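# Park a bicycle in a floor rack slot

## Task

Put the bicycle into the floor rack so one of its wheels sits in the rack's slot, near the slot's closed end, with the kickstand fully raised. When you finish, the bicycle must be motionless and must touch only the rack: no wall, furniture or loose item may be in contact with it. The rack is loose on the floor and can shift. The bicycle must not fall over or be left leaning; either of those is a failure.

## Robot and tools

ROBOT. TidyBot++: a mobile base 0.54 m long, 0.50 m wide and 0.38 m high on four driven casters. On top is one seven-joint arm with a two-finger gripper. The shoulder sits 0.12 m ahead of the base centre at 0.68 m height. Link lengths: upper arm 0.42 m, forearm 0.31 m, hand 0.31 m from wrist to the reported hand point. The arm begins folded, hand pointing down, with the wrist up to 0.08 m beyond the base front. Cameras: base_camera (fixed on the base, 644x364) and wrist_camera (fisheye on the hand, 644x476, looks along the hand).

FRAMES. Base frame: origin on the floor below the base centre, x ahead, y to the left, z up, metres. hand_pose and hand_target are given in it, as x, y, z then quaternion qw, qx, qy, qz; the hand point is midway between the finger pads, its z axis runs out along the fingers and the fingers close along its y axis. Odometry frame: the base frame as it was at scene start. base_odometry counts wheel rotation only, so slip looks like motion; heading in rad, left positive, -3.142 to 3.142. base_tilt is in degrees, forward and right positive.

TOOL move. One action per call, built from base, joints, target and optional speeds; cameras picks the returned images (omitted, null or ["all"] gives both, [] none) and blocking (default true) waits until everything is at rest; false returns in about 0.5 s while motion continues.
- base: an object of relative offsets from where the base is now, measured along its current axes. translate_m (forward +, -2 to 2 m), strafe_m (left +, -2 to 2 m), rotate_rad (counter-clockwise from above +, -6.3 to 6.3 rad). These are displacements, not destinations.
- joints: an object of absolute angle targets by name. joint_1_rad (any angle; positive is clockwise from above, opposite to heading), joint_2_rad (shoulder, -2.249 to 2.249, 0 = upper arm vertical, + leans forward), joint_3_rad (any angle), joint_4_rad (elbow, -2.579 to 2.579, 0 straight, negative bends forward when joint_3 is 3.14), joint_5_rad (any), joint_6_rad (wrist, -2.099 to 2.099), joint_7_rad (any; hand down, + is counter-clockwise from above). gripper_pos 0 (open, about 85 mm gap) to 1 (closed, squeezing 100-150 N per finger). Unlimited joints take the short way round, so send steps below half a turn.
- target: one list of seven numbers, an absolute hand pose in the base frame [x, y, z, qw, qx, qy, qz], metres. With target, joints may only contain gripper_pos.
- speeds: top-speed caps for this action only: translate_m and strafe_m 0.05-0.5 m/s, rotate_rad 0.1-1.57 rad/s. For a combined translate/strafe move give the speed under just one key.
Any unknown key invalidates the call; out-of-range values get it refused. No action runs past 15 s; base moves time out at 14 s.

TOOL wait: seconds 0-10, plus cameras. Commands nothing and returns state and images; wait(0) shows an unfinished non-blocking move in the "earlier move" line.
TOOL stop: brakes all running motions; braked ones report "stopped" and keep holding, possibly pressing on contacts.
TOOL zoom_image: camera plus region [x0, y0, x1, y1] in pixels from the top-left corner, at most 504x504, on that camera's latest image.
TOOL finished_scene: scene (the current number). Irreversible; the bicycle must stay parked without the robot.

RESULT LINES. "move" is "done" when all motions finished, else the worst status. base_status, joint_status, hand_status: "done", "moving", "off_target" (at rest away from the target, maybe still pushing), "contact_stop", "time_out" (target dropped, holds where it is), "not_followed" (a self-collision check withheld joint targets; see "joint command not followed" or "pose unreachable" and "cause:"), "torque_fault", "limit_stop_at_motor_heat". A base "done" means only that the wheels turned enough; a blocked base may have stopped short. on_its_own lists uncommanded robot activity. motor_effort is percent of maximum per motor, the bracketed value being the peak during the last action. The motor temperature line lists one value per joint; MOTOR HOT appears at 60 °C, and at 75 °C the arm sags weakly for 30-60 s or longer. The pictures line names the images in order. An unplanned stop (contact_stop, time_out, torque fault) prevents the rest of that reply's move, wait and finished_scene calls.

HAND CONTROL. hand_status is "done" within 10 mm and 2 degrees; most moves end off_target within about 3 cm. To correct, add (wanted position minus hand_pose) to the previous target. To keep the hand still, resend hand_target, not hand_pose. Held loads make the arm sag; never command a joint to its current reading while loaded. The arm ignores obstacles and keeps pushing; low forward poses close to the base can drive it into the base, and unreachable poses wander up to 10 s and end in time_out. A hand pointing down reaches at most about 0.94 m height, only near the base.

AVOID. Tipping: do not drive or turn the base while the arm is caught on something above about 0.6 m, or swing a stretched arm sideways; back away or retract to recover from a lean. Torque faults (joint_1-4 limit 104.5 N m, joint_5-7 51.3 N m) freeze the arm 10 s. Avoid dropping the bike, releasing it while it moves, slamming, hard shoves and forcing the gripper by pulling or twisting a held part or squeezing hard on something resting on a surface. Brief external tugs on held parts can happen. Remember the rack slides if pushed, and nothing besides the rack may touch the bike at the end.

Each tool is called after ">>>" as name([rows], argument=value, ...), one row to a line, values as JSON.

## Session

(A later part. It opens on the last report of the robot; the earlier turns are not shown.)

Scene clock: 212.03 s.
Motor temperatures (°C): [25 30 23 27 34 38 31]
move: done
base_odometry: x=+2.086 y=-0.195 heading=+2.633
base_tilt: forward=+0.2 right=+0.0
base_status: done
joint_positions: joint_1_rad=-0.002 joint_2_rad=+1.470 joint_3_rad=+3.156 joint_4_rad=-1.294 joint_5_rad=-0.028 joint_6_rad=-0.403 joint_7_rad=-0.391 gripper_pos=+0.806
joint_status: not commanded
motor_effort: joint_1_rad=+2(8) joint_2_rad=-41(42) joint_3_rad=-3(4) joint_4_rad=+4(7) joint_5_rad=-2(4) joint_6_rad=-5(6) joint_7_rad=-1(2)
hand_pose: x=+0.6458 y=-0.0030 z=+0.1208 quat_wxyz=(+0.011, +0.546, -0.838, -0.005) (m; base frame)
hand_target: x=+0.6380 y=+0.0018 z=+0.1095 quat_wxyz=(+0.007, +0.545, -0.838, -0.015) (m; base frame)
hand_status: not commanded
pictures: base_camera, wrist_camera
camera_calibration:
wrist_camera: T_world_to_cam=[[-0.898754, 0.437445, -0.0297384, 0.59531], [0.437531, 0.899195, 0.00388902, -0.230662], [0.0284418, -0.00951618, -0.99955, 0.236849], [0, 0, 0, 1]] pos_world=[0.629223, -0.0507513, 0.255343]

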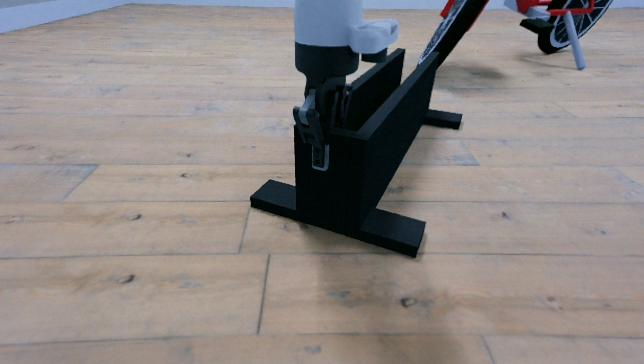

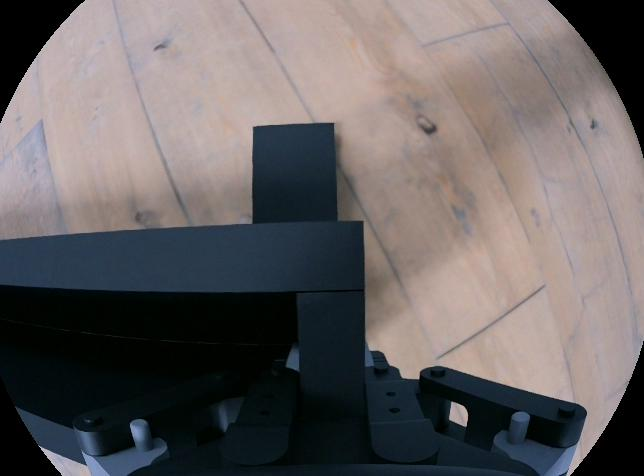

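>>> move(base={"translate_m": 0.05, "strafe_m": 0.396})

>>> move(joints={"joint_7_rad": -1.13})

>>> move(base={"translate_m": 0.3}, speeds={"translate_m": 0.3})

>>> zoom_image(camera="base_camera", region=[380, 0, 644, 180])

Scene clock: 215.07 s.
Motor temperatures (°C): [25 30 23 27 34 38 31]
move: done
base_odometry: x=+1.849 y=-0.516 heading=+2.633
base_tilt: forward=+0.3 right=+0.0
base_status: done
joint_positions: joint_1_rad=+0.008 joint_2_rad=+1.470 joint_3_rad=+3.165 joint_4_rad=-1.294 joint_5_rad=-0.028 joint_6_rad=-0.403 joint_7_rad=-0.391 gripper_pos=+0.806
joint_status: not commanded
motor_effort: joint_1_rad=+0(8) joint_2_rad=-41(44) joint_3_rad=-3(10) joint_4_rad=+6(7) joint_5_rad=+0(3) joint_6_rad=-3(6) joint_7_rad=+2(4)
hand_pose: x=+0.6459 y=-0.0138 z=+0.1207 quat_wxyz=(+0.014, +0.541, -0.841, -0.002) (m; base frame)
hand_target: x=+0.6380 y=+0.0018 z=+0.1095 quat_wxyz=(+0.007, +0.545, -0.838, -0.015) (m; base frame)
hand_status: not commanded
pictures: base_camera, wrist_camera
camera_calibration:
wrist_camera: T_world_to_cam=[[-0.893832, 0.447103, -0.0340972, 0.597687], [0.44748, 0.894285, -0.00394219, -0.226504], [0.0287301, -0.0187815, -0.999411, 0.23634], [0, 0, 0, 1]] pos_world=[0.628798, -0.0602302, 0.255688]

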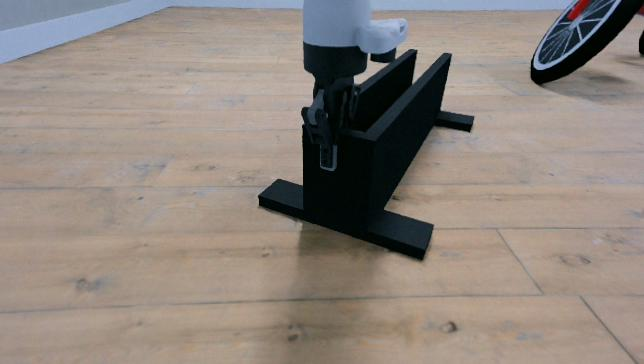

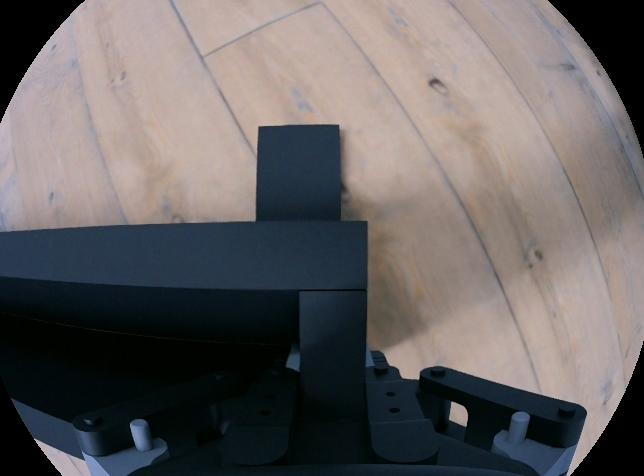

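Scene clock: 216.43 s.
Motor temperatures (°C): [25 30 23 27 34 38 31]
move: done
base_odometry: x=+1.849 y=-0.516 heading=+2.633
base_tilt: forward=+0.2 right=+0.0
base_status: not commanded
joint_positions: joint_1_rad=-0.001 joint_2_rad=+1.471 joint_3_rad=+3.157 joint_4_rad=-1.291 joint_5_rad=-0.022 joint_6_rad=-0.399 joint_7_rad=-1.080 gripper_pos=+0.806
joint_status: all done
motor_effort: joint_1_rad=+2(6) joint_2_rad=-40(45) joint_3_rad=-1(3) joint_4_rad=+6(8) joint_5_rad=-1(6) joint_6_rad=+0(5) joint_7_rad=+0(5)
hand_pose: x=+0.6485 y=-0.0046 z=+0.1206 quat_wxyz=(+0.010, +0.233, -0.973, +0.001) (m; base frame)
hand_target: x=+0.6380 y=+0.0018 z=+0.1095 quat_wxyz=(+0.012, +0.195, -0.981, -0.011) (m; base frame)
hand_status: not commanded
pictures: base_camera, wrist_camera
camera_calibration:
wrist_camera: T_world_to_cam=[[-0.419618, 0.906379, -0.048977, 0.29224], [0.907505, 0.420037, -0.00190143, -0.536629], [0.0188487, -0.0452448, -0.998798, 0.24256], [0, 0, 0, 1]] pos_world=[0.60505, -0.0285016, 0.255561]

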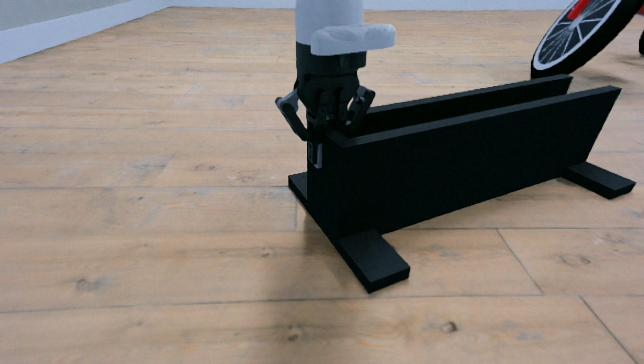

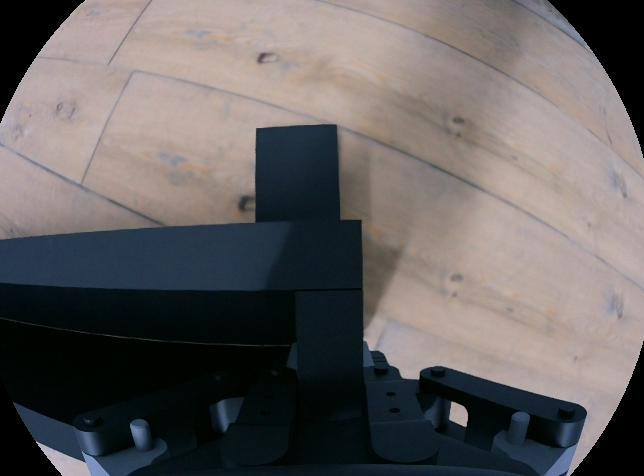

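Scene clock: 218.30 s.
Motor temperatures (°C): [25 30 23 27 34 38 31]
move: done
base_odometry: x=+1.587 y=-0.370 heading=+2.633
base_tilt: forward=+0.2 right=-0.1
base_status: done
joint_positions: joint_1_rad=+0.006 joint_2_rad=+1.467 joint_3_rad=+3.157 joint_4_rad=-1.307 joint_5_rad=-0.024 joint_6_rad=-0.399 joint_7_rad=-1.113 gripper_pos=+0.806
joint_status: not commanded
motor_effort: joint_1_rad=+0(2) joint_2_rad=-40(44) joint_3_rad=-2(3) joint_4_rad=+7(12) joint_5_rad=+2(4) joint_6_rad=+0(5) joint_7_rad=+3(4)
hand_pose: x=+0.6409 y=-0.0081 z=+0.1208 quat_wxyz=(+0.016, +0.212, -0.977, +0.000) (m; base frame)
hand_target: x=+0.6380 y=+0.0018 z=+0.1095 quat_wxyz=(+0.012, +0.195, -0.981, -0.011) (m; base frame)
hand_status: not commanded
pictures: base_camera, wrist_camera
camera_calibration:
wrist_camera: T_world_to_cam=[[-0.381797, 0.923187, -0.044232, 0.267532], [0.924233, 0.381613, -0.012876, -0.538028], [0.00499252, -0.0457967, -0.998938, 0.25162], [0, 0, 0, 1]] pos_world=[0.59815, -0.0301398, 0.256259]

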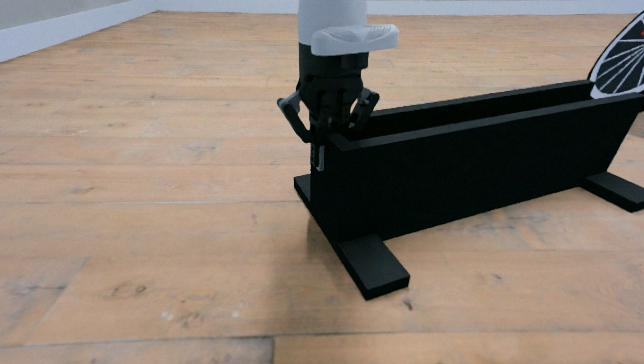

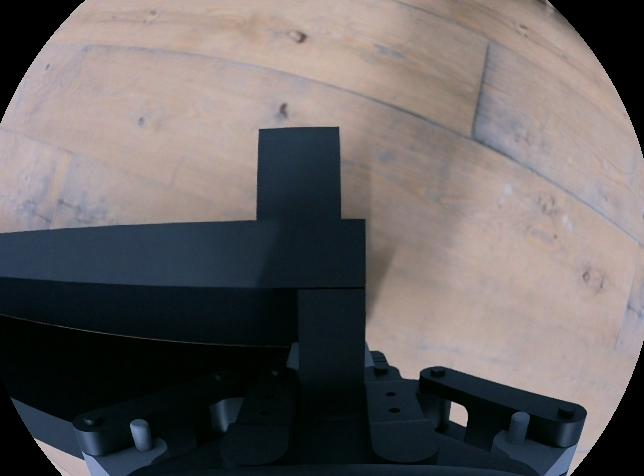

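Scaled by 1.909.

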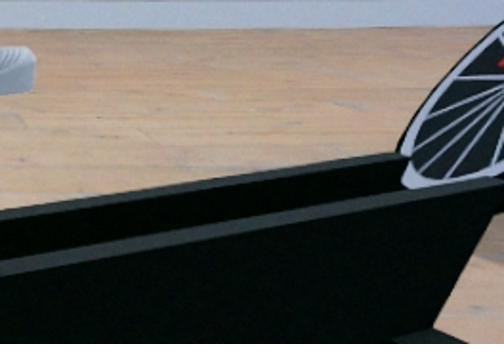

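>>> move(base={"translate_m": 0.132, "strafe_m": 0.028}, speeds={"translate_m": 0.2})

>>> move(joints={"gripper_pos": 0.3})

>>> move(joints={"joint_2_rad": 1.05, "joint_4_rad": -1.55, "joint_6_rad": -0.54})

>>> zoom_image(camera="wrist_camera", region=[0, 0, 400, 400])

Scene clock: 220.00 s.
Motor temperatures (°C): [25 30 23 27 34 38 31]
move: done
base_odometry: x=+1.458 y=-0.330 heading=+2.633
base_tilt: forward=+0.3 right=+0.0
base_status: done
joint_positions: joint_1_rad=+0.012 joint_2_rad=+1.466 joint_3_rad=+3.157 joint_4_rad=-1.311 joint_5_rad=-0.024 joint_6_rad=-0.399 joint_7_rad=-1.115 gripper_pos=+0.806
joint_status: not commanded
motor_effort: joint_1_rad=-1(2) joint_2_rad=-41(44) joint_3_rad=-3(4) joint_4_rad=+7(11) joint_5_rad=+2(3) joint_6_rad=+0(4) joint_7_rad=+2(4)
hand_pose: x=+0.6390 y=-0.0114 z=+0.1208 quat_wxyz=(+0.017, +0.208, -0.978, -0.001) (m; base frame)
hand_target: x=+0.6380 y=+0.0018 z=+0.1095 quat_wxyz=(+0.012, +0.195, -0.981, -0.011) (m; base frame)
hand_status: not commanded
pictures: base_camera, wrist_camera
camera_calibration:
wrist_camera: T_world_to_cam=[[-0.373752, 0.926523, -0.0431779, 0.264691], [0.927527, 0.373431, -0.0155736, -0.536902], [0.00169471, -0.0458693, -0.998946, 0.253642], [0, 0, 0, 1]] pos_world=[0.59649, -0.0331119, 0.256442]

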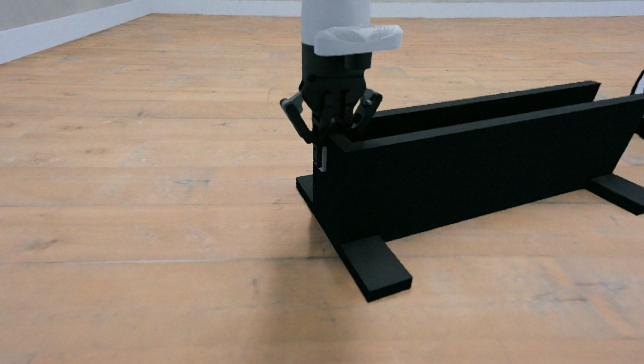

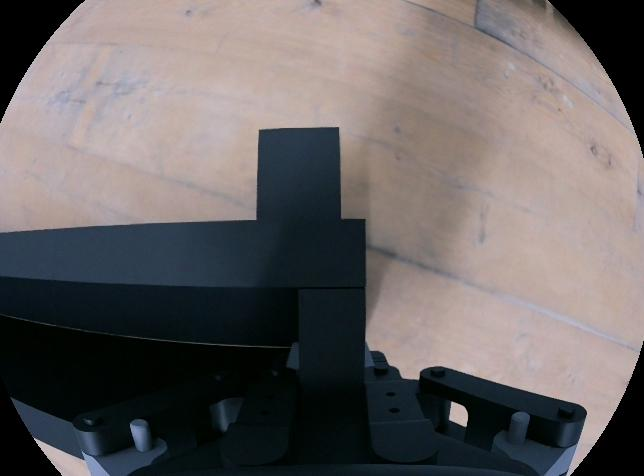

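Scene clock: 220.93 s.
Motor temperatures (°C): [25 30 23 27 34 38 31]
move: done
base_odometry: x=+1.458 y=-0.330 heading=+2.633
base_tilt: forward=+0.3 right=-0.1
base_status: not commanded
joint_positions: joint_1_rad=+0.012 joint_2_rad=+1.467 joint_3_rad=+3.156 joint_4_rad=-1.311 joint_5_rad=-0.024 joint_6_rad=-0.399 joint_7_rad=-1.115 gripper_pos=+0.300
joint_status: all done
motor_effort: joint_1_rad=+1(1) joint_2_rad=-43(45) joint_3_rad=-1(3) joint_4_rad=+6(7) joint_5_rad=+1(2) joint_6_rad=-1(1) joint_7_rad=+1(3)
hand_pose: x=+0.6385 y=-0.0110 z=+0.1203 quat_wxyz=(+0.017, +0.208, -0.978, -0.001) (m; base frame)
hand_target: x=+0.6380 y=+0.0018 z=+0.1095 quat_wxyz=(+0.012, +0.195, -0.981, -0.011) (m; base frame)
hand_status: not commanded
pictures: base_camera, wrist_camera
camera_calibration:
wrist_camera: T_world_to_cam=[[-0.37386, 0.926526, -0.0421692, 0.264016], [0.927485, 0.373511, -0.0161717, -0.536489], [0.000767114, -0.0451572, -0.99898, 0.253771], [0, 0, 0, 1]] pos_world=[0.596096, -0.0327735, 0.255969]

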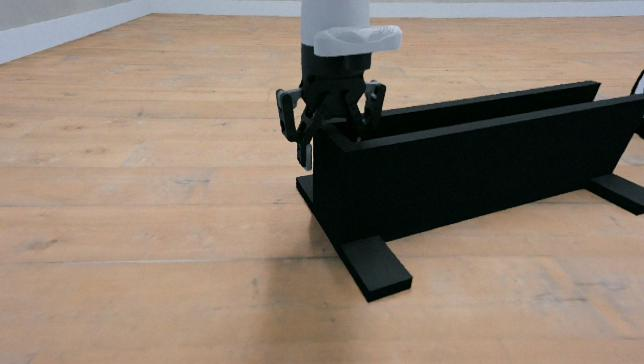

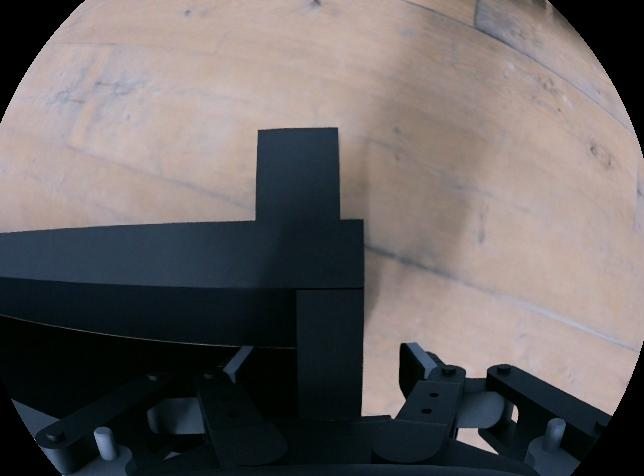

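Scene clock: 222.63 s.
Motor temperatures (°C): [25 30 23 27 34 38 31]
move: done
base_odometry: x=+1.458 y=-0.330 heading=+2.633
base_tilt: forward=+0.2 right=+0.0
base_status: not commanded
joint_positions: joint_1_rad=+0.012 joint_2_rad=+1.045 joint_3_rad=+3.156 joint_4_rad=-1.537 joint_5_rad=-0.024 joint_6_rad=-0.470 joint_7_rad=-1.115 gripper_pos=+0.300
joint_status: all done
motor_effort: joint_1_rad=+1(1) joint_2_rad=-41(47) joint_3_rad=+0(2) joint_4_rad=+10(11) joint_5_rad=+1(1) joint_6_rad=+0(2) joint_7_rad=+1(1)
hand_pose: x=+0.6781 y=-0.0108 z=+0.3166 quat_wxyz=(-0.044, +0.206, -0.978, +0.011) (m; base frame)
hand_target: x=+0.6467 y=+0.0034 z=+0.3106 quat_wxyz=(-0.003, +0.197, -0.980, -0.011) (m; base frame)
hand_status: not commanded
pictures: base_camera, wrist_camera
camera_calibration:
wrist_camera: T_world_to_cam=[[-0.362605, 0.927864, -0.0870979, 0.293478], [0.923451, 0.370316, 0.100522, -0.604381], [0.125525, -0.0439807, -0.991115, 0.362713], [0, 0, 0, 1]] pos_world=[0.619003, -0.032543, 0.445805]

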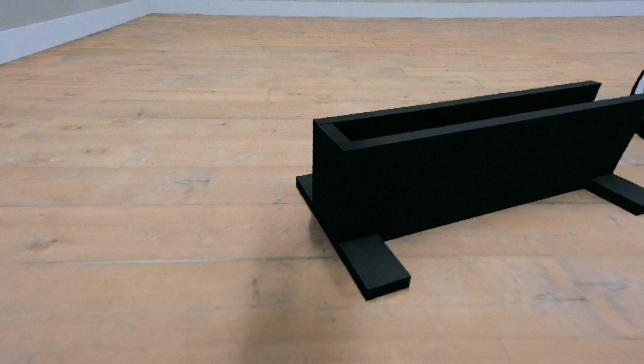

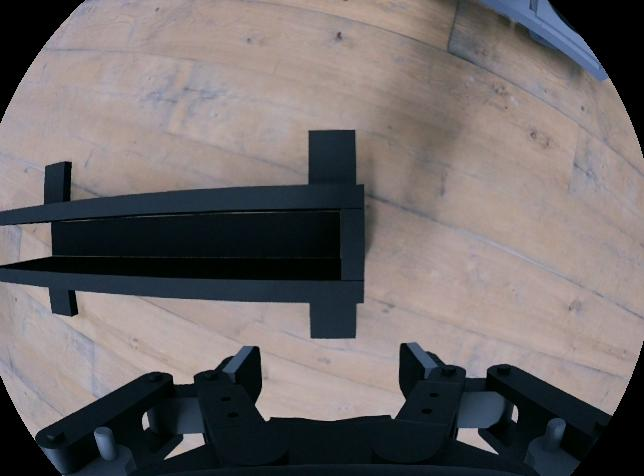

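Scaled by 1.260.

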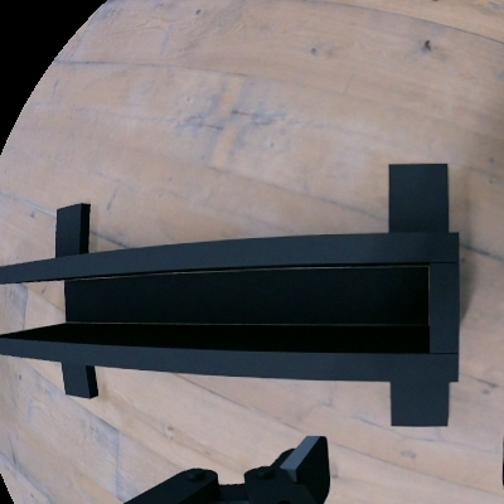

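>>> move(target=[0.50, -0.046, 0.82, -0.077, 0.914, 0.340, 0.206], joints={"gripper_pos": 0})

>>> move(base={"translate_m": 0.25, "strafe_m": -1.30, "rotate_rad": 0.44}, speeds={"translate_m": 0.4})

Scene clock: 226.20 s.
Motor temperatures (°C): [25 30 23 27 34 38 31]
move: off_target
base_odometry: x=+1.458 y=-0.330 heading=+2.633
base_tilt: forward=+0.2 right=+0.1
base_status: not commanded
joint_positions: joint_1_rad=+0.162 joint_2_rad=-0.016 joint_3_rad=+3.381 joint_4_rad=-1.578 joint_5_rad=-0.353 joint_6_rad=-1.322 joint_7_rad=-3.470 gripper_pos=+0.000
joint_status: all done
motor_effort: joint_1_rad=+1(2) joint_2_rad=-17(44) joint_3_rad=+0(1) joint_4_rad=+18(19) joint_5_rad=-2(3) joint_6_rad=+2(2) joint_7_rad=+1(1)
hand_pose: x=+0.5188 y=-0.0548 z=+0.8231 quat_wxyz=(+0.028, -0.899, -0.380, -0.215) (m; base frame)
hand_target: x=+0.5000 y=-0.0460 z=+0.8200 quat_wxyz=(+0.077, -0.914, -0.340, -0.206) (m; base frame)
hand_status: off_target (0.021 m and 7.5 deg from the pose sent, 0.535 m and 164.1 deg at the start)
pictures: base_camera, wrist_camera
camera_calibration:
wrist_camera: T_world_to_cam=[[0.689068, -0.722839, 0.0518654, -0.429767], [-0.650689, -0.64862, -0.394836, 0.676737], [0.319044, 0.23832, -0.917287, 0.73713], [0, 0, 0, 1]] pos_world=[0.501308, -0.0473801, 0.965649]

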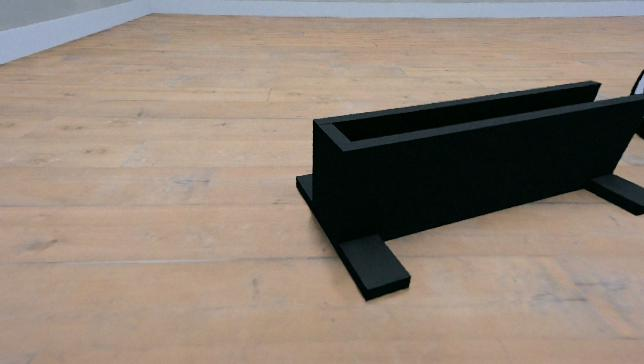

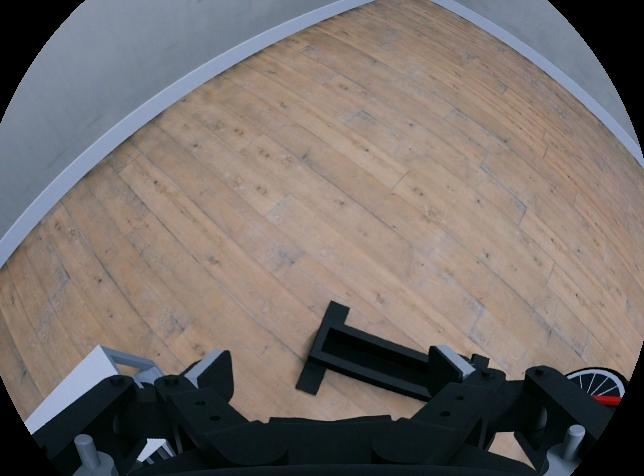

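Scene clock: 230.70 s.
Motor temperatures (°C): [25 30 23 27 34 38 31]
move: done
base_odometry: x=+1.872 y=+0.927 heading=+3.074
base_tilt: forward=+0.2 right=+0.0
base_status: done
joint_positions: joint_1_rad=+0.169 joint_2_rad=-0.016 joint_3_rad=+3.388 joint_4_rad=-1.579 joint_5_rad=-0.361 joint_6_rad=-1.326 joint_7_rad=-3.472 gripper_pos=+0.000
joint_status: not commanded
motor_effort: joint_1_rad=+0(4) joint_2_rad=-17(18) joint_3_rad=+0(3) joint_4_rad=+18(19) joint_5_rad=-3(4) joint_6_rad=+2(2) joint_7_rad=+1(1)
hand_pose: x=+0.5179 y=-0.0581 z=+0.8236 quat_wxyz=(+0.031, -0.902, -0.371, -0.217) (m; base frame)
hand_target: x=+0.5000 y=-0.0460 z=+0.8200 quat_wxyz=(+0.077, -0.914, -0.340, -0.206) (m; base frame)
hand_status: not commanded
pictures: base_camera, wrist_camera
camera_calibration:
wrist_camera: T_world_to_cam=[[0.677439, -0.734242, 0.044331, -0.419966], [-0.661126, -0.634184, -0.400904, 0.685393], [0.322474, 0.242279, -0.915047, 0.735226], [0, 0, 0, 1]] pos_world=[0.500541, -0.0518217, 0.96616]

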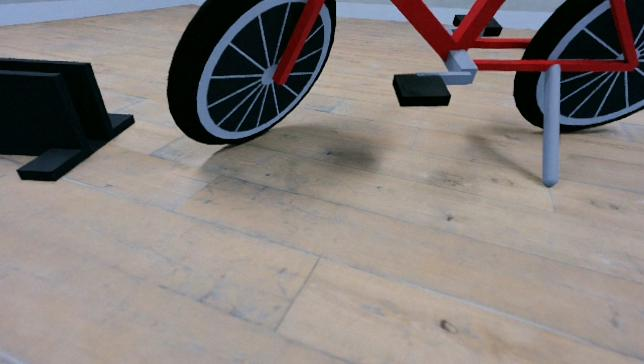

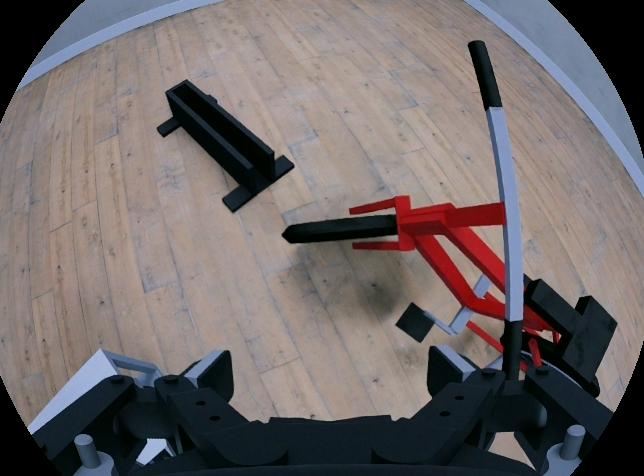

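>>> move(base={"translate_m": 0.14, "strafe_m": -0.15})

>>> move(target=[0.583, -0.029, 0.70, -0.082, 0.906, 0.360, 0.204])

Scene clock: 233.27 s.
Motor temperatures (°C): [25 30 23 27 34 38 31]
move: done
base_odometry: x=+1.743 y=+1.087 heading=+3.073
base_tilt: forward=+0.3 right=+0.0
base_status: done
joint_positions: joint_1_rad=+0.170 joint_2_rad=-0.015 joint_3_rad=+3.390 joint_4_rad=-1.580 joint_5_rad=-0.361 joint_6_rad=-1.330 joint_7_rad=-3.472 gripper_pos=+0.000
joint_status: not commanded
motor_effort: joint_1_rad=+1(2) joint_2_rad=-17(21) joint_3_rad=+0(2) joint_4_rad=+19(19) joint_5_rad=-3(3) joint_6_rad=+2(3) joint_7_rad=+1(1)
hand_pose: x=+0.5165 y=-0.0588 z=+0.8225 quat_wxyz=(+0.032, -0.903, -0.370, -0.215) (m; base frame)
hand_target: x=+0.5000 y=-0.0460 z=+0.8200 quat_wxyz=(+0.077, -0.914, -0.340, -0.206) (m; base frame)
hand_status: not commanded
pictures: base_camera, wrist_camera
camera_calibration:
wrist_camera: T_world_to_cam=[[0.676, -0.735875, 0.0388962, -0.414334], [-0.66472, -0.631717, -0.398851, 0.683884], [0.318076, 0.243768, -0.91619, 0.738147], [0, 0, 0, 1]] pos_world=[0.499895, -0.0528138, 0.965167]

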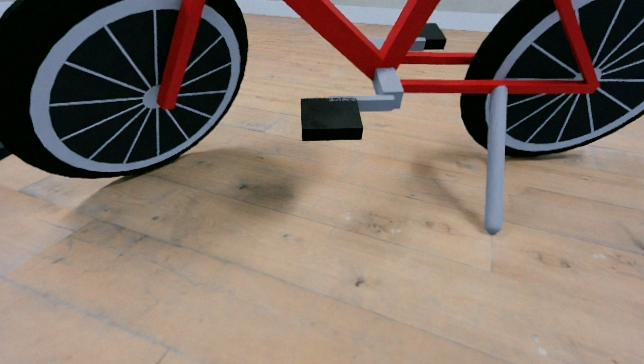

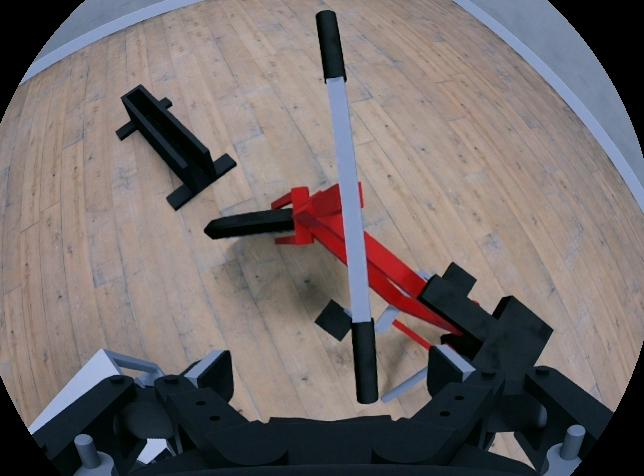

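Scene clock: 234.73 s.
Motor temperatures (°C): [25 30 23 27 34 38 31]
move: off_target
base_odometry: x=+1.743 y=+1.087 heading=+3.073
base_tilt: forward=+0.3 right=+0.0
base_status: not commanded
joint_positions: joint_1_rad=+0.377 joint_2_rad=+0.207 joint_3_rad=+3.078 joint_4_rad=-1.695 joint_5_rad=-0.378 joint_6_rad=-1.104 joint_7_rad=-3.472 gripper_pos=+0.000
joint_status: not commanded
motor_effort: joint_1_rad=+1(1) joint_2_rad=-23(25) joint_3_rad=+0(1) joint_4_rad=+17(19) joint_5_rad=-1(3) joint_6_rad=+1(2) joint_7_rad=+1(1)
hand_pose: x=+0.5613 y=-0.0350 z=+0.7030 quat_wxyz=(+0.081, -0.909, -0.371, -0.173) (m; base frame)
hand_target: x=+0.5830 y=-0.0290 z=+0.7000 quat_wxyz=(+0.082, -0.907, -0.360, -0.204) (m; base frame)
hand_status: off_target (0.023 m and 3.8 deg from the pose sent, 0.143 m and 5.9 deg at the start)
pictures: base_camera, wrist_camera
camera_calibration:
wrist_camera: T_world_to_cam=[[0.68984, -0.719492, -0.0803255, -0.345932], [-0.693816, -0.625349, -0.357153, 0.668317], [0.206737, 0.30211, -0.930586, 0.683291], [0, 0, 0, 1]] pos_world=[0.561065, -0.0373925, 0.846765]

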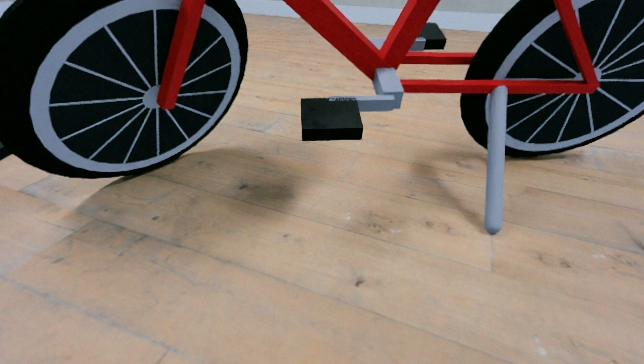

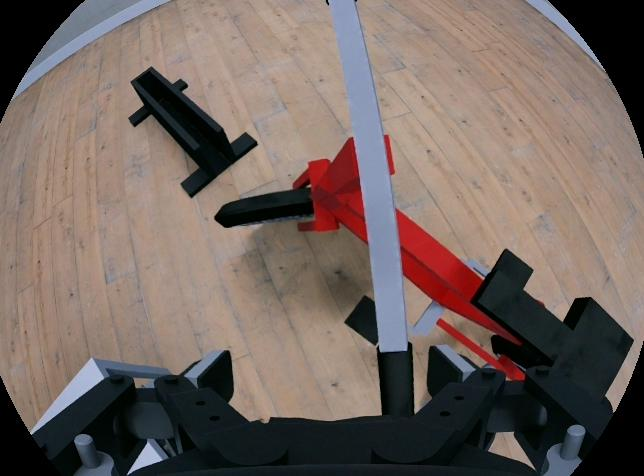

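>>> move(target=[0.650, 0.011, 0.66, -0.0943, 0.882, 0.4146, 0.1986])

Scene clock: 236.30 s.
Motor temperatures (°C): [25 30 23 27 34 38 31]
move: off_target
base_odometry: x=+1.743 y=+1.087 heading=+3.073
base_tilt: forward=+0.3 right=+0.0
base_status: not commanded
joint_positions: joint_1_rad=+0.411 joint_2_rad=+0.414 joint_3_rad=+2.843 joint_4_rad=-1.582 joint_5_rad=-0.347 joint_6_rad=-1.020 joint_7_rad=-3.494 gripper_pos=+0.000
joint_status: not commanded
motor_effort: joint_1_rad=+1(2) joint_2_rad=-29(31) joint_3_rad=-3(4) joint_4_rad=+16(17) joint_5_rad=-3(3) joint_6_rad=+0(1) joint_7_rad=+1(1)
hand_pose: x=+0.6258 y=+0.0267 z=+0.6634 quat_wxyz=(+0.124, -0.876, -0.429, -0.183) (m; base frame)
hand_target: x=+0.6500 y=+0.0110 z=+0.6600 quat_wxyz=(+0.094, -0.883, -0.415, -0.199) (m; base frame)
hand_status: off_target (0.029 m and 4.3 deg from the pose sent, 0.109 m and 6.7 deg at the start)
pictures: base_camera, wrist_camera
camera_calibration:
wrist_camera: T_world_to_cam=[[0.785504, -0.606784, -0.121643, -0.384636], [-0.596839, -0.690813, -0.408119, 0.712328], [0.163607, 0.39318, -0.904788, 0.621946], [0, 0, 0, 1]] pos_world=[0.625523, 0.014158, 0.806656]

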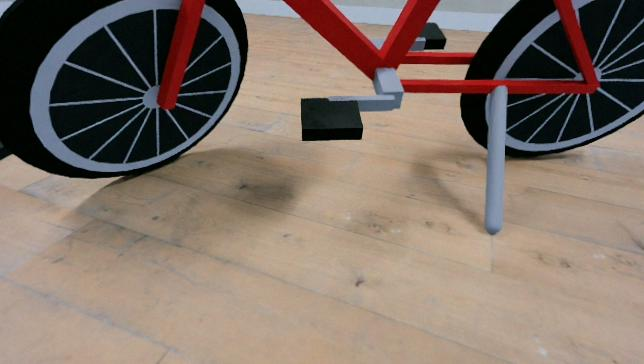

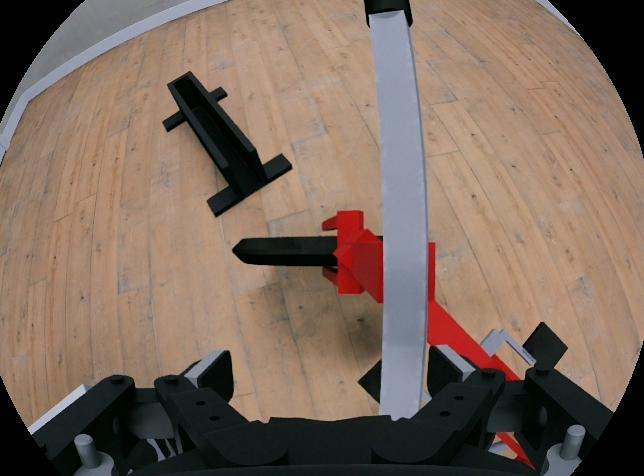

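>>> move(target=[0.674, -0.006, 0.650, -0.0943, 0.882, 0.4146, 0.1986])

Scene clock: 237.37 s.
Motor temperatures (°C): [25 30 23 27 34 38 31]
move: off_target
base_odometry: x=+1.743 y=+1.087 heading=+3.073
base_tilt: forward=+0.2 right=+0.0
base_status: not commanded
joint_positions: joint_1_rad=+0.440 joint_2_rad=+0.485 joint_3_rad=+2.816 joint_4_rad=-1.499 joint_5_rad=-0.312 joint_6_rad=-1.020 joint_7_rad=-3.496 gripper_pos=+0.000
joint_status: not commanded
motor_effort: joint_1_rad=+1(1) joint_2_rad=-31(33) joint_3_rad=-4(5) joint_4_rad=+17(17) joint_5_rad=-3(3) joint_6_rad=+0(1) joint_7_rad=+1(1)
hand_pose: x=+0.6558 y=+0.0081 z=+0.6577 quat_wxyz=(+0.118, -0.875, -0.428, -0.191) (m; base frame)
hand_target: x=+0.6740 y=-0.0060 z=+0.6500 quat_wxyz=(+0.094, -0.883, -0.415, -0.199) (m; base frame)
hand_status: off_target (0.024 m and 3.3 deg from the pose sent, 0.060 m and 4.3 deg at the start)
pictures: base_camera, wrist_camera
camera_calibration:
wrist_camera: T_world_to_cam=[[0.784598, -0.611151, -0.104408, -0.4309], [-0.592462, -0.689401, -0.416793, 0.717901], [0.182745, 0.388872, -0.902986, 0.605427], [0, 0, 0, 1]] pos_world=[0.652773, -0.00385745, 0.800919]

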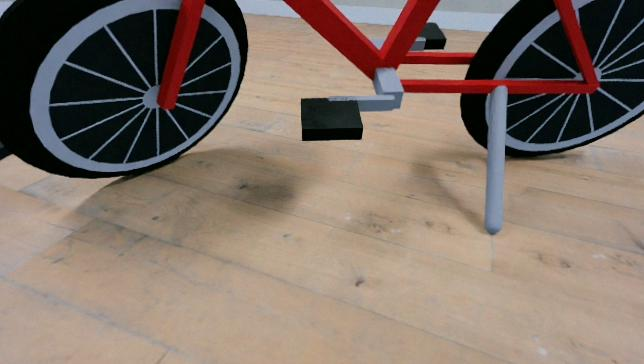

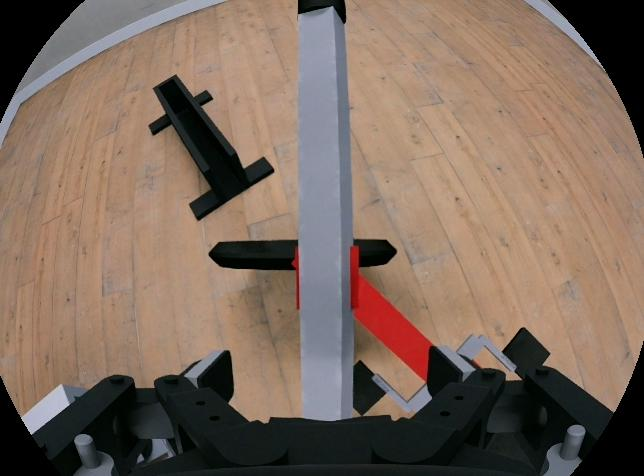

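>>> move(target=[0.678, 0.000, 0.632, -0.0943, 0.882, 0.4146, 0.1986])

>>> move(joints={"gripper_pos": 1})

Scene clock: 238.27 s.
Motor temperatures (°C): [25 30 23 27 34 38 31]
move: off_target
base_odometry: x=+1.743 y=+1.087 heading=+3.073
base_tilt: forward=+0.2 right=-0.1
base_status: not commanded
joint_positions: joint_1_rad=+0.444 joint_2_rad=+0.512 joint_3_rad=+2.783 joint_4_rad=-1.505 joint_5_rad=-0.287 joint_6_rad=-0.970 joint_7_rad=-3.513 gripper_pos=+0.000
joint_status: not commanded
motor_effort: joint_1_rad=+1(2) joint_2_rad=-32(33) joint_3_rad=-5(5) joint_4_rad=+17(17) joint_5_rad=-2(3) joint_6_rad=+1(1) joint_7_rad=+1(1)
hand_pose: x=+0.6651 y=+0.0122 z=+0.6454 quat_wxyz=(+0.113, -0.875, -0.429, -0.195) (m; base frame)
hand_target: x=+0.6780 y=+0.0000 z=+0.6320 quat_wxyz=(+0.094, -0.883, -0.415, -0.199) (m; base frame)
hand_status: off_target (0.022 m and 2.9 deg from the pose sent, 0.035 m and 3.3 deg at the start)
pictures: base_camera, wrist_camera
camera_calibration:
wrist_camera: T_world_to_cam=[[0.785127, -0.612378, -0.0925622, -0.444939], [-0.588331, -0.690755, -0.420385, 0.720779], [0.193497, 0.384513, -0.902612, 0.583701], [0, 0, 0, 1]] pos_world=[0.660446, 0.000970037, 0.788676]

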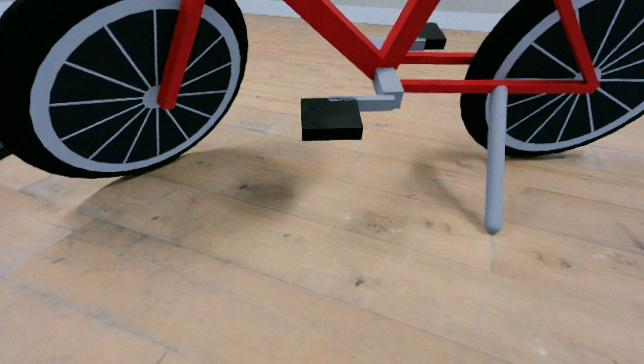

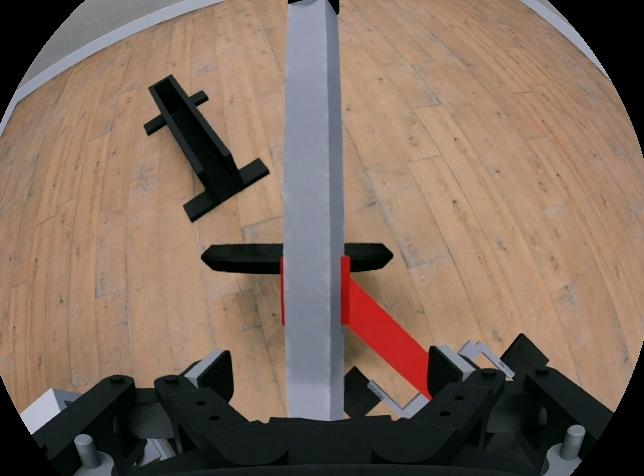

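Scene clock: 239.37 s.
Motor temperatures (°C): [25 30 23 27 34 38 31]
move: off_target
base_odometry: x=+1.743 y=+1.087 heading=+3.073
base_tilt: forward=+0.2 right=+0.0
base_status: not commanded
joint_positions: joint_1_rad=+0.445 joint_2_rad=+0.510 joint_3_rad=+2.779 joint_4_rad=-1.509 joint_5_rad=-0.282 joint_6_rad=-0.964 joint_7_rad=-3.514 gripper_pos=+0.782
joint_status: gripper_pos off_target (ended at +0.782, target +1.000)
motor_effort: joint_1_rad=+1(4) joint_2_rad=-29(32) joint_3_rad=-4(6) joint_4_rad=+17(20) joint_5_rad=-3(4) joint_6_rad=+1(6) joint_7_rad=+1(2)
hand_pose: x=+0.6651 y=+0.0128 z=+0.6451 quat_wxyz=(+0.111, -0.874, -0.431, -0.195) (m; base frame)
hand_target: x=+0.6780 y=+0.0000 z=+0.6320 quat_wxyz=(+0.094, -0.883, -0.415, -0.199) (m; base frame)
hand_status: not commanded
pictures: base_camera, wrist_camera
camera_calibration:
wrist_camera: T_world_to_cam=[[0.786727, -0.610968, -0.0882006, -0.448453], [-0.585567, -0.693405, -0.419882, 0.718891], [0.195376, 0.38198, -0.903283, 0.582413], [0, 0, 0, 1]] pos_world=[0.65998, 0.00202135, 0.78838]

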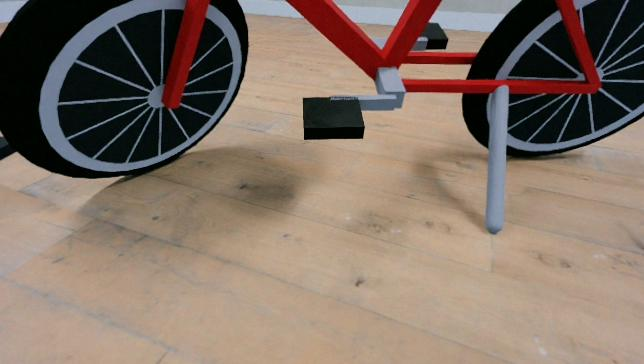

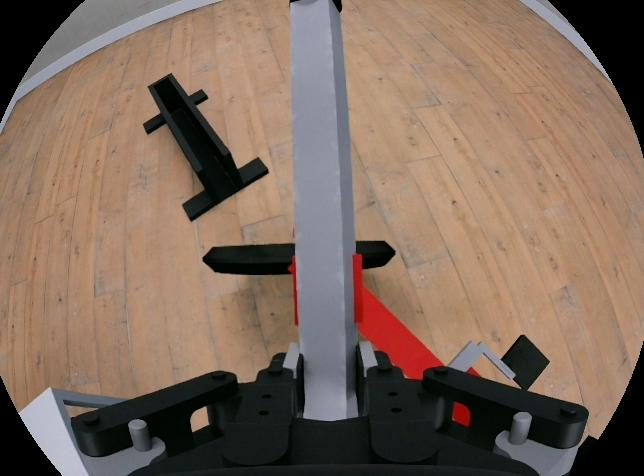

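>>> move(target=[0.664, 0.02, 0.642, -0.118, 0.951, 0.235, 0.160])

>>> move(target=[0.659, 0.04, 0.646, -0.125, 0.985, 0.02, 0.11])

>>> zoom_image(camera="wrist_camera", region=[0, 80, 350, 330])

Scene clock: 243.27 s.
Motor temperatures (°C): [25 30 23 27 34 38 31]
move: off_target
base_odometry: x=+1.743 y=+1.087 heading=+3.073
base_tilt: forward=+0.2 right=+0.0
base_status: not commanded
joint_positions: joint_1_rad=+0.337 joint_2_rad=+0.473 joint_3_rad=+2.889 joint_4_rad=-1.522 joint_5_rad=-0.282 joint_6_rad=-0.964 joint_7_rad=-3.910 gripper_pos=+0.787
joint_status: not commanded
motor_effort: joint_1_rad=-1(2) joint_2_rad=-29(30) joint_3_rad=-4(5) joint_4_rad=+18(18) joint_5_rad=-5(5) joint_6_rad=+3(4) joint_7_rad=-1(1)
hand_pose: x=+0.6610 y=+0.0173 z=+0.6470 quat_wxyz=(+0.120, -0.944, -0.261, -0.162) (m; base frame)
hand_target: x=+0.6640 y=+0.0200 z=+0.6420 quat_wxyz=(+0.118, -0.951, -0.235, -0.160) (m; base frame)
hand_status: off_target (0.006 m and 3.1 deg from the pose sent, 0.008 m and 24.5 deg at the start)
pictures: base_camera, wrist_camera
camera_calibration:
wrist_camera: T_world_to_cam=[[0.513574, -0.834158, -0.201053, -0.184939], [-0.833909, -0.430047, -0.345912, 0.832155], [0.202083, 0.345312, -0.916473, 0.587903], [0, 0, 0, 1]] pos_world=[0.670116, 0.000587262, 0.789467]

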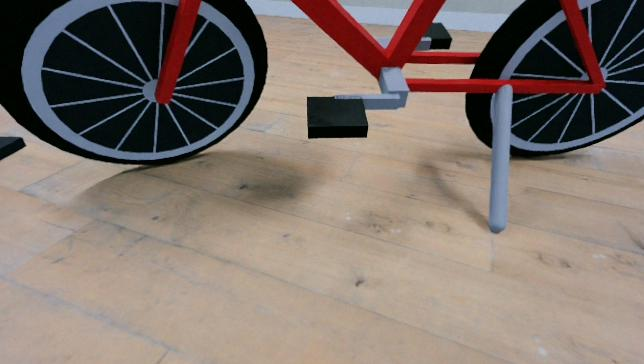

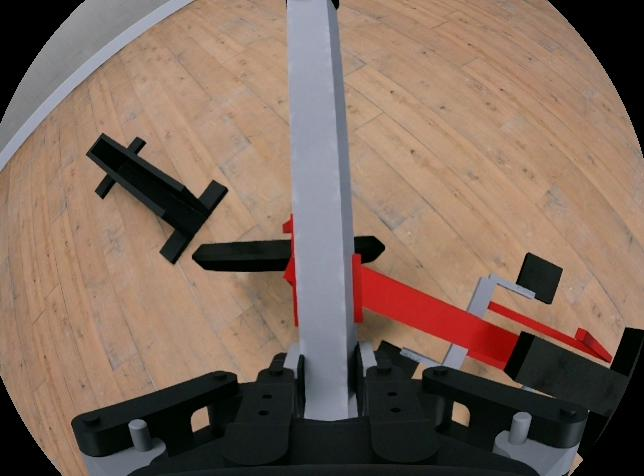

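Scene clock: 244.73 s.
Motor temperatures (°C): [25 30 23 27 34 38 31]
move: off_target
base_odometry: x=+1.743 y=+1.087 heading=+3.073
base_tilt: forward=+0.3 right=+0.0
base_status: not commanded
joint_positions: joint_1_rad=+0.179 joint_2_rad=+0.443 joint_3_rad=+3.030 joint_4_rad=-1.519 joint_5_rad=-0.279 joint_6_rad=-0.967 joint_7_rad=-4.421 gripper_pos=+0.792
joint_status: not commanded
motor_effort: joint_1_rad=-1(2) joint_2_rad=-26(29) joint_3_rad=-4(5) joint_4_rad=+17(20) joint_5_rad=-7(7) joint_6_rad=+5(6) joint_7_rad=-1(1)
hand_pose: x=+0.6622 y=+0.0311 z=+0.6522 quat_wxyz=(+0.124, -0.983, -0.036, -0.129) (m; base frame)
hand_target: x=+0.6590 y=+0.0400 z=+0.6460 quat_wxyz=(+0.125, -0.986, -0.020, -0.110) (m; base frame)
hand_status: off_target (0.011 m and 2.9 deg from the pose sent, 0.023 m and 28.8 deg at the start)
pictures: base_camera, wrist_camera
camera_calibration:
wrist_camera: T_world_to_cam=[[0.0802976, -0.953349, -0.290995, 0.176338], [-0.97123, -0.00916753, -0.237968, 0.848293], [0.224199, 0.301731, -0.926657, 0.581096], [0, 0, 0, 1]] pos_world=[0.679446, 0.000553253, 0.791657]

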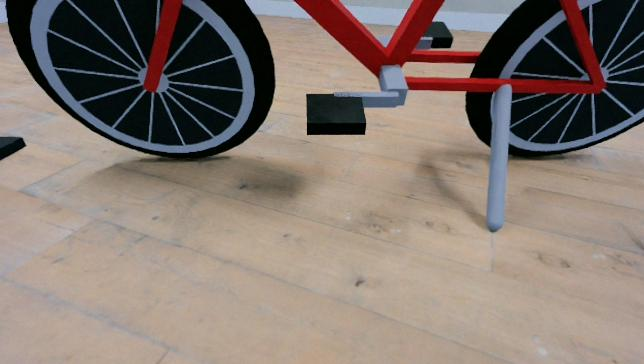

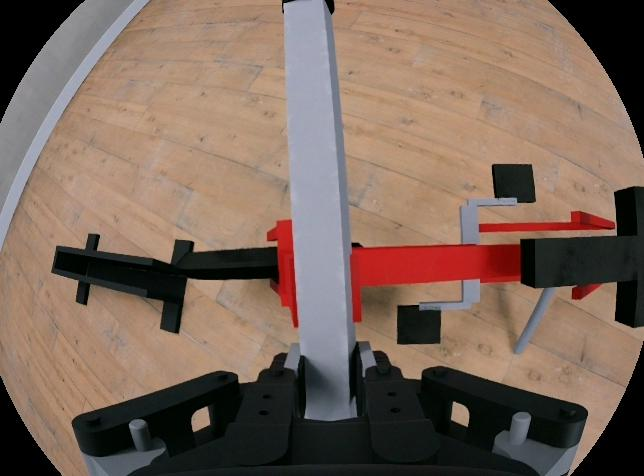

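Scaled by 1.440.

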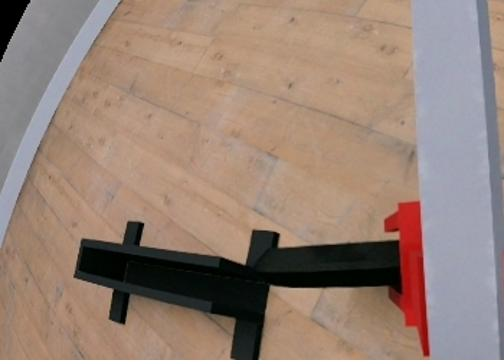

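>>> move(base={"translate_m": -0.04}, speeds={"translate_m": 0.1})

>>> zoom_image(camera="wrist_camera", region=[0, 80, 350, 330])

Scene clock: 247.13 s.
Motor temperatures (°C): [25 30 23 27 34 38 31]
move: done
base_odometry: x=+1.783 y=+1.084 heading=+3.073
base_tilt: forward=+0.3 right=+0.0
base_status: done
joint_positions: joint_1_rad=+0.162 joint_2_rad=+0.469 joint_3_rad=+3.034 joint_4_rad=-1.492 joint_5_rad=-0.278 joint_6_rad=-0.945 joint_7_rad=-4.428 gripper_pos=+0.793
joint_status: not commanded
motor_effort: joint_1_rad=+0(2) joint_2_rad=-38(40) joint_3_rad=-4(5) joint_4_rad=+14(17) joint_5_rad=-6(7) joint_6_rad=-7(8) joint_7_rad=-1(1)
hand_pose: x=+0.6786 y=+0.0355 z=+0.6493 quat_wxyz=(+0.123, -0.982, -0.037, -0.139) (m; base frame)
hand_target: x=+0.6590 y=+0.0400 z=+0.6460 quat_wxyz=(+0.125, -0.986, -0.020, -0.110) (m; base frame)
hand_status: not commanded
pictures: base_camera, wrist_camera
camera_calibration:
wrist_camera: T_world_to_cam=[[0.0850141, -0.953971, -0.287597, 0.172966], [-0.966249, -0.00848811, -0.257469, 0.87288], [0.243177, 0.299779, -0.922495, 0.557867], [0, 0, 0, 1]] pos_world=[0.693055, 0.00517679, 0.789114]

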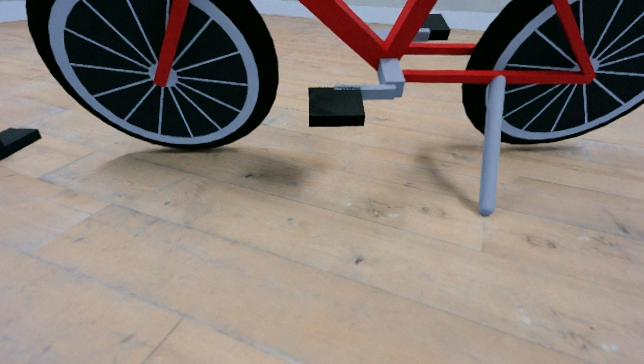

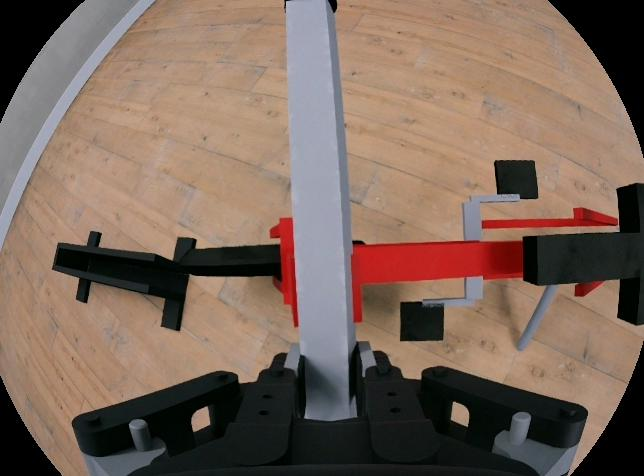

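Scaled by 1.440.

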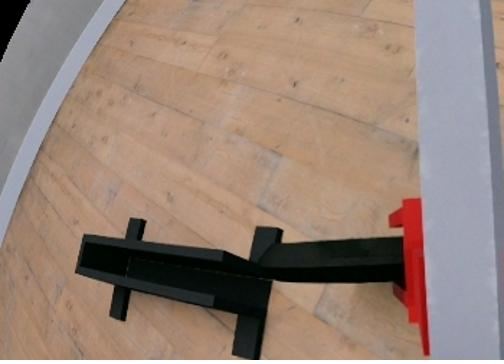

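>>> zoom_image(camera="wrist_camera", region=[40, 200, 300, 360])

Scaled by 1.938.

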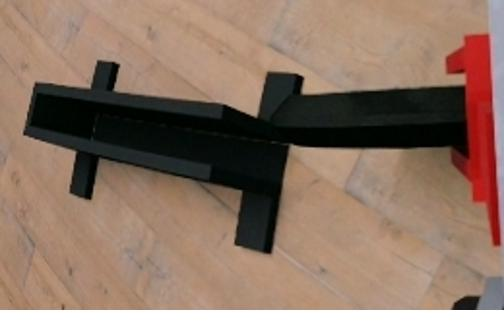

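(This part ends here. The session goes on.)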